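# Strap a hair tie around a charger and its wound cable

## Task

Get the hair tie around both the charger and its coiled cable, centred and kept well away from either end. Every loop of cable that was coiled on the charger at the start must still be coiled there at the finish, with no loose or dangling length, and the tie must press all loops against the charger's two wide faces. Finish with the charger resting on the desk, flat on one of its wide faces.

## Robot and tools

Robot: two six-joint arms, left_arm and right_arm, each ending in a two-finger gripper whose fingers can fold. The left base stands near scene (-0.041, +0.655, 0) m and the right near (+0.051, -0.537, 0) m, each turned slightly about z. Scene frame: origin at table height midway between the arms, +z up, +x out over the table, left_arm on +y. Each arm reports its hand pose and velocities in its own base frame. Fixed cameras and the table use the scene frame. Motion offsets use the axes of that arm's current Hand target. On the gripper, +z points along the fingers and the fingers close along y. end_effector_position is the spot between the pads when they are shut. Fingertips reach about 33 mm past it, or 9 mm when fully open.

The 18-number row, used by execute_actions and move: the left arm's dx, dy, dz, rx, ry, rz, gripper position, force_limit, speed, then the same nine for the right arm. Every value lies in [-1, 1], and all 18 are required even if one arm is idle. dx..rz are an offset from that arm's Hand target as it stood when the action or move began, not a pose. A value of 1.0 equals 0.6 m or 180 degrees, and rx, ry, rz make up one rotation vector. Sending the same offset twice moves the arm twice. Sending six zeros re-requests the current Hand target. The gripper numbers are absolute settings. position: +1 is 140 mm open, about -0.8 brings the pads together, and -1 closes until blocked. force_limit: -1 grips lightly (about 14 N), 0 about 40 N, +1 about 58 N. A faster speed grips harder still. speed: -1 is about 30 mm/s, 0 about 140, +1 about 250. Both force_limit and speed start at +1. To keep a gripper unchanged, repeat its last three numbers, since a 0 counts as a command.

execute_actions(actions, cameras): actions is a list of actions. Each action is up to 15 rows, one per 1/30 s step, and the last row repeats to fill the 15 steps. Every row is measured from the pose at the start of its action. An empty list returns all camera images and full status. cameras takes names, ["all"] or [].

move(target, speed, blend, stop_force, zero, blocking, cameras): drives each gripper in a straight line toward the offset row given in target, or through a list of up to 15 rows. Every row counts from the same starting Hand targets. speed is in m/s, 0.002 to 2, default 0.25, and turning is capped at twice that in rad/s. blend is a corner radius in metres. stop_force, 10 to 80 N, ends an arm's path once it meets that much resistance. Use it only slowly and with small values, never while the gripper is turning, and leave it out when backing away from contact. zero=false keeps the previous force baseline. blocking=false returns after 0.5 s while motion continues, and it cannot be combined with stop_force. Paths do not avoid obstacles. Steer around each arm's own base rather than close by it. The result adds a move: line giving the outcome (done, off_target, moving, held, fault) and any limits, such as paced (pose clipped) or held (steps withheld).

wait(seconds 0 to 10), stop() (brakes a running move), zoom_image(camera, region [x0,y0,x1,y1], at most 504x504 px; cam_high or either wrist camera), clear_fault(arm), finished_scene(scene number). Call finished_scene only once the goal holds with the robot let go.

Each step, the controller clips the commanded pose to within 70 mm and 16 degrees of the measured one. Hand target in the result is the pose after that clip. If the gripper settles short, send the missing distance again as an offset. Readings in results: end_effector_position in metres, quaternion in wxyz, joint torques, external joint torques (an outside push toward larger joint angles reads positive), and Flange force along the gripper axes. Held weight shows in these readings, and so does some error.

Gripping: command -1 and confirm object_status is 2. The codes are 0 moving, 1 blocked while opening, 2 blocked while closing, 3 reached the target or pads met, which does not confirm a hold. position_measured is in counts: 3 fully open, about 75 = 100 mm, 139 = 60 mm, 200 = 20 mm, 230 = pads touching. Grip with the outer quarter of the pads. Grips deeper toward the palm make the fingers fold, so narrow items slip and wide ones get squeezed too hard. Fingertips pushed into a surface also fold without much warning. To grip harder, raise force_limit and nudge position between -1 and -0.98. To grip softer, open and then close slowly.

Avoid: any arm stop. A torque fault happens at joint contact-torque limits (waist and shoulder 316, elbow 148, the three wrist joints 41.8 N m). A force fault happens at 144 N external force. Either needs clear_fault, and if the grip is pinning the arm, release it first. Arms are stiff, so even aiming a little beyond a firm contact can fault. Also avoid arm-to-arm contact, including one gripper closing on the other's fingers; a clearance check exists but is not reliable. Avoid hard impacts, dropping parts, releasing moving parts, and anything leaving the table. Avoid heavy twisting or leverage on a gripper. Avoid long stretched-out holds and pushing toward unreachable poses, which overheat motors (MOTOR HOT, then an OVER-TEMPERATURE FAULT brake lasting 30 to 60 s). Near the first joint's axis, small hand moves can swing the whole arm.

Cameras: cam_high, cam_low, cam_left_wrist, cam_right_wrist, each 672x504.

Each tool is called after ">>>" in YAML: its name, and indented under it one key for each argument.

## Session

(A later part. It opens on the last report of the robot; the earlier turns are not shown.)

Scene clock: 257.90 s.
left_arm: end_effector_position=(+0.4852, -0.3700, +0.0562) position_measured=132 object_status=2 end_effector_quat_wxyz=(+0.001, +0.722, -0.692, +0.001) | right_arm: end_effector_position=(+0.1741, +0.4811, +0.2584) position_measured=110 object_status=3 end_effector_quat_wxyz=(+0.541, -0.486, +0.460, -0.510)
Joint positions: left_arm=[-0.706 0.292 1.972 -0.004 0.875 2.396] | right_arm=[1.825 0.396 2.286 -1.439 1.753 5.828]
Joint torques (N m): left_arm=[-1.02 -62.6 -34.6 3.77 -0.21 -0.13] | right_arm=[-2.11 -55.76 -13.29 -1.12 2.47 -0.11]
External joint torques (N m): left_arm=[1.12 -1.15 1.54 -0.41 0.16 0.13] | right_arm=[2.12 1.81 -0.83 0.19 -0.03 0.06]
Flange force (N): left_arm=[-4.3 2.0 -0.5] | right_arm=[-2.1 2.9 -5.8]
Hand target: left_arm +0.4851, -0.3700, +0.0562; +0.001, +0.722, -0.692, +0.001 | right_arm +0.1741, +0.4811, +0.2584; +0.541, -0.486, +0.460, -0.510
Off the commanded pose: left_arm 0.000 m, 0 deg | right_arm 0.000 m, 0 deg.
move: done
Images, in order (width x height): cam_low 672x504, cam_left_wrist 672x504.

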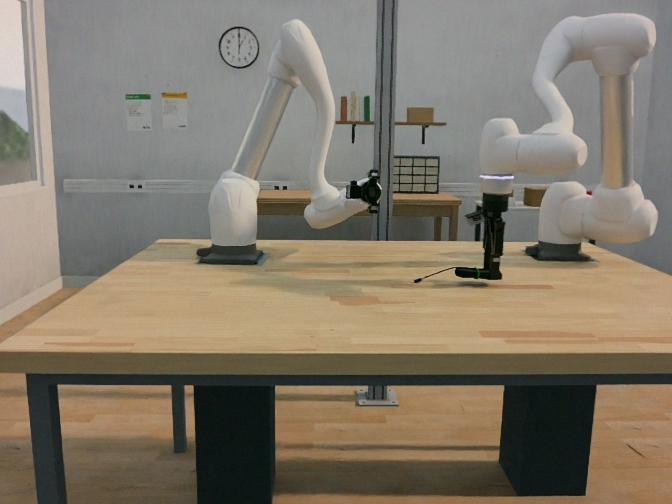

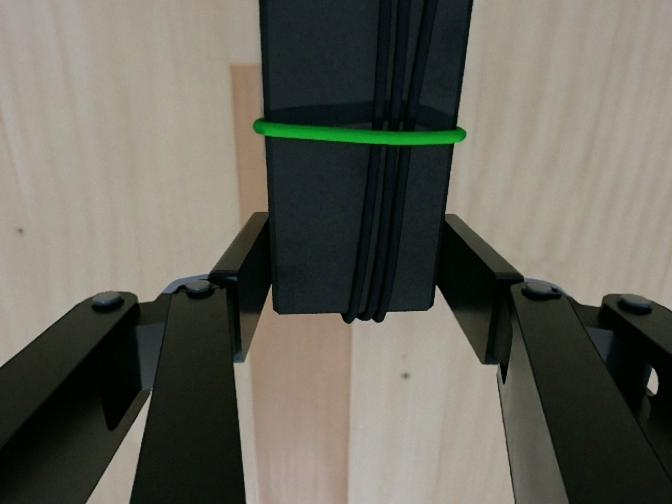

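>>> move:
  target: [-0.01,0,0.015,0,-0.015,0,-1,-0.3,-1,0,0,0,0,0,0,0.15,0,-1]

>>> move:
  target: [-0.01,0,0.04,0,0,0,-1,-0.3,-1,0,0,0,0,0,0,0.15,0,-1]
  speed: 0.012
  stop_force: 10

>>> execute_actions:
  actions:
    - [[0,0,-0.002,0,0,0,-1,-0.3,-1,0,0,0,0,0,0,0.15,0,-1]]
    - [[0,0,0,0,0,0,0.15,-0.5,-1,0,0,0,0,0,0,0.15,0,-1]]
    - [[0,0,0,0,0,0,0.15,-0.5,-1,0,0,0,0,0,0,0.15,0,-1]]

>>> move:
  target: [0.08,0,-0.2,0,0,0,0.15,-0.5,-1,0,0,0,0,0,0,0.15,0,-1]
  speed: 0.12
  cameras: ["cam_left_wrist","cam_low"]

>>> zoom_image:
  camera: "cam_low"
  region: [400, 220, 560, 320]

>>> zoom_image:
  camera: "cam_left_wrist"
  region: [260, 50, 440, 330]

Scene clock: 265.03 s.
left_arm: end_effector_position=(+0.4849, -0.3640, +0.0472) position_measured=132 object_status=2 end_effector_quat_wxyz=(-0.015, +0.722, -0.692, -0.016) | right_arm: end_effector_position=(+0.1741, +0.4811, +0.2584) position_measured=110 object_status=3 end_effector_quat_wxyz=(+0.541, -0.486, +0.460, -0.510)
Joint positions: left_arm=[-0.718 0.311 1.967 0.04 0.894 2.356] | right_arm=[1.825 0.396 2.286 -1.439 1.753 5.828]
Joint torques (N m): left_arm=[-0.6 -64.26 -34.09 3.83 -0.13 -0.07] | right_arm=[-1.96 -55.91 -13.46 -1.19 2.47 -0.11]
External joint torques (N m): left_arm=[0.65 -1.03 1.32 -0.44 0.18 0.07] | right_arm=[1.96 2.01 -0.67 0.26 -0.03 0.06]
Flange force (N): left_arm=[-3.3 2.1 -0.5] | right_arm=[-2.1 3.4 -5.6]
Hand target: left_arm +0.4849, -0.3640, +0.0472; -0.015, +0.722, -0.692, -0.016 | right_arm +0.1741, +0.4811, +0.2584; +0.541, -0.486, +0.460, -0.510
Off the commanded pose: left_arm 0.000 m, 0 deg | right_arm 0.000 m, 0 deg.
move: done

Scene clock: 266.27 s.
left_arm: end_effector_position=(+0.4849, -0.3617, +0.0393) position_measured=132 object_status=2 end_effector_quat_wxyz=(-0.015, +0.722, -0.692, -0.016) | right_arm: end_effector_position=(+0.1741, +0.4811, +0.2584) position_measured=110 object_status=3 end_effector_quat_wxyz=(+0.541, -0.486, +0.460, -0.510)
Joint positions: left_arm=[-0.715 0.318 1.976 0.041 0.878 2.358] | right_arm=[1.825 0.396 2.286 -1.439 1.753 5.828]
Joint torques (N m): left_arm=[0.38 -53.92 -26.55 4 -0.36 -0.07] | right_arm=[-2.06 -55.42 -13.67 -1.14 2.48 -0.13]
External joint torques (N m): left_arm=[-0.19 -11.66 -5.79 -0.65 0.4 0.07] | right_arm=[2.1 1.43 -0.45 0.21 -0.03 0.08]
Flange force (N): left_arm=[-3.1 3.2 -18.2] | right_arm=[-1.1 2.3 -5.4]
Hand target: left_arm +0.4848, -0.3617, +0.0393; -0.015, +0.722, -0.692, -0.016 (not the last commanded pose) | right_arm +0.1741, +0.4811, +0.2584; +0.541, -0.486, +0.460, -0.510
Off the commanded pose: left_arm 0.016 m, 0 deg | right_arm 0.000 m, 0 deg.
move: contact (left_arm)

Scene clock: 267.97 s.
left_arm: end_effector_position=(+0.4848, -0.3617, +0.0405) position_measured=110 object_status=3 end_effector_quat_wxyz=(-0.015, +0.722, -0.692, -0.016) | right_arm: end_effector_position=(+0.1741, +0.4811, +0.2584) position_measured=110 object_status=3 end_effector_quat_wxyz=(+0.541, -0.486, +0.460, -0.510)
Joint positions: left_arm=[-0.715 0.317 1.975 0.041 0.88 2.358] | right_arm=[1.825 0.396 2.286 -1.439 1.753 5.828]
Joint torques (N m): left_arm=[-1.09 -62.98 -32.38 3.89 -0.13 -0.1] | right_arm=[-2.28 -55.81 -13.36 -1.13 2.48 -0.12]
External joint torques (N m): left_arm=[0.83 -2.39 0.03 -0.54 0.18 0.1] | right_arm=[2.23 2.31 -0.72 0.2 -0.05 0.07]
External joint torques at the end of the 1st action: left_arm=[0.31 -3.73 0.03 -0.4 0.24 0.03] | right_arm=[2.45 1.72 -0.6 0.21 -0.08 0.09]
External joint torques at the end of the 2nd action: left_arm=[1.02 -2.74 0.14 -0.38 0.16 0.05] | right_arm=[1.93 2.33 -0.7 0.27 -0.04 0.1]
Flange force (N): left_arm=[-3.2 1.4 -3.0] | right_arm=[-2.3 3.8 -6.2]
Flange force at the end of the 1st action (N): left_arm=[-3.7 3.3 -4.6] | right_arm=[-1.5 2.8 -6.3]
Flange force at the end of the 2nd action (N): left_arm=[-3.8 1.7 -3.2] | right_arm=[-2.4 4.0 -5.7]
Hand target: left_arm +0.4848, -0.3617, +0.0405; -0.015, +0.722, -0.692, -0.016 | right_arm +0.1741, +0.4811, +0.2584; +0.541, -0.486, +0.460, -0.510
Off the commanded pose: left_arm 0.000 m, 0 deg | right_arm 0.000 m, 0 deg.
Step readings (end_effector_position of left_arm | right_arm; steps 1 to 15: 1st action; 16 to 30: 2nd action; 31 to 45: 3rd action):
0: (+0.4849, -0.3617, +0.0393) | (+0.1741, +0.4811, +0.2584)
1: (+0.4849, -0.3617, +0.0393) | (+0.1741, +0.4811, +0.2584)
2: (+0.4848, -0.3616, +0.0399) | (+0.1741, +0.4811, +0.2584)
4: (+0.4848, -0.3616, +0.0403) | (+0.1741, +0.4811, +0.2584)
8: (+0.4849, -0.3617, +0.0404) | (+0.1741, +0.4811, +0.2584)
15: (+0.4849, -0.3617, +0.0405) | (+0.1741, +0.4811, +0.2584)
16: (+0.4849, -0.3617, +0.0405) | (+0.1741, +0.4811, +0.2584)
17: (+0.4849, -0.3617, +0.0405) | (+0.1741, +0.4811, +0.2584)
19: (+0.4849, -0.3617, +0.0405) | (+0.1741, +0.4811, +0.2584)
23: (+0.4849, -0.3617, +0.0405) | (+0.1741, +0.4811, +0.2584)
30: (+0.4849, -0.3617, +0.0405) | (+0.1741, +0.4811, +0.2584)
31: (+0.4849, -0.3617, +0.0405) | (+0.1741, +0.4811, +0.2584)
32: (+0.4849, -0.3617, +0.0405) | (+0.1741, +0.4811, +0.2584)
34: (+0.4849, -0.3617, +0.0405) | (+0.1741, +0.4811, +0.2584)
38: (+0.4849, -0.3617, +0.0405) | (+0.1741, +0.4811, +0.2584)
45: (+0.4848, -0.3617, +0.0405) | (+0.1741, +0.4811, +0.2584)

Scene clock: 269.33 s.
left_arm: end_effector_position=(+0.4871, -0.4148, +0.1583) position_measured=110 object_status=3 end_effector_quat_wxyz=(-0.015, +0.722, -0.692, -0.016) | right_arm: end_effector_position=(+0.1741, +0.4811, +0.2584) position_measured=110 object_status=3 end_effector_quat_wxyz=(+0.541, -0.486, +0.460, -0.510)
Joint positions: left_arm=[-0.775 0.253 1.806 0.033 1.114 2.31] | right_arm=[1.825 0.396 2.286 -1.439 1.753 5.828]
Joint torques (N m): left_arm=[-1.33 -61.44 -37.99 4.35 -0.1 -0.08] | right_arm=[-1.75 -56.26 -13.28 -1.18 2.59 -0.13]
External joint torques (N m): left_arm=[1.29 -2.93 0 -0.42 0.14 0.08] | right_arm=[1.71 2.67 -0.81 0.25 -0.15 0.08]
Flange force (N): left_arm=[-4.5 1.5 -2.4] | right_arm=[-3.0 4.7 -5.3]
Hand target: left_arm +0.4871, -0.4149, +0.1583; -0.015, +0.722, -0.692, -0.016 | right_arm +0.1741, +0.4811, +0.2584; +0.541, -0.486, +0.460, -0.510
Off the commanded pose: left_arm 0.000 m, 0 deg | right_arm 0.000 m, 0 deg.
move: done
Images, in order (width x height): cam_low 672x504, cam_left_wrist 672x504.

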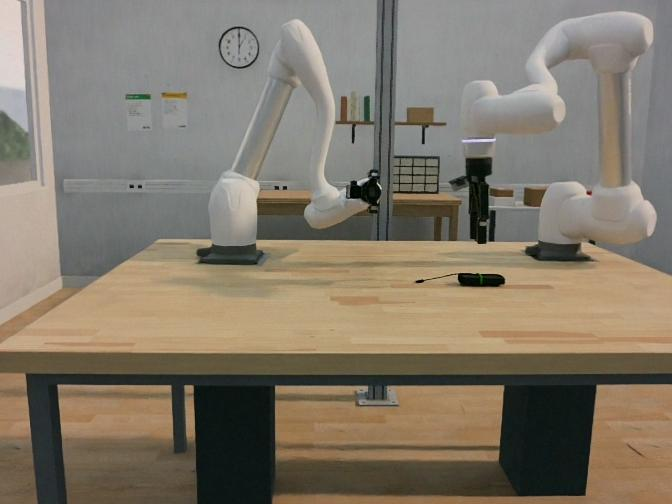

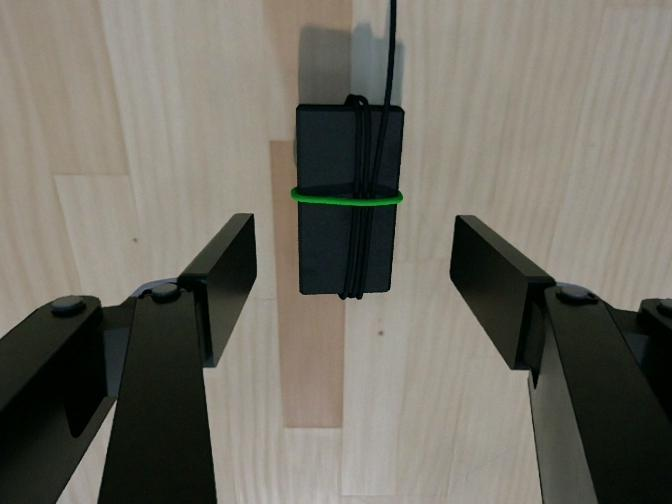

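Scaled by 3.150.

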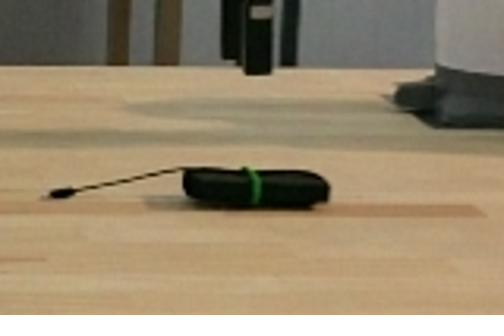

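Scaled by 1.800.

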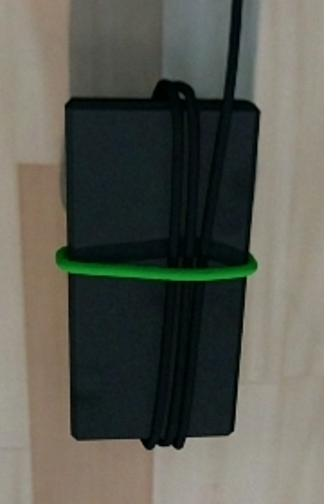

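>>> finished_scene:
  scene: 2

The scene is finished: the task was done.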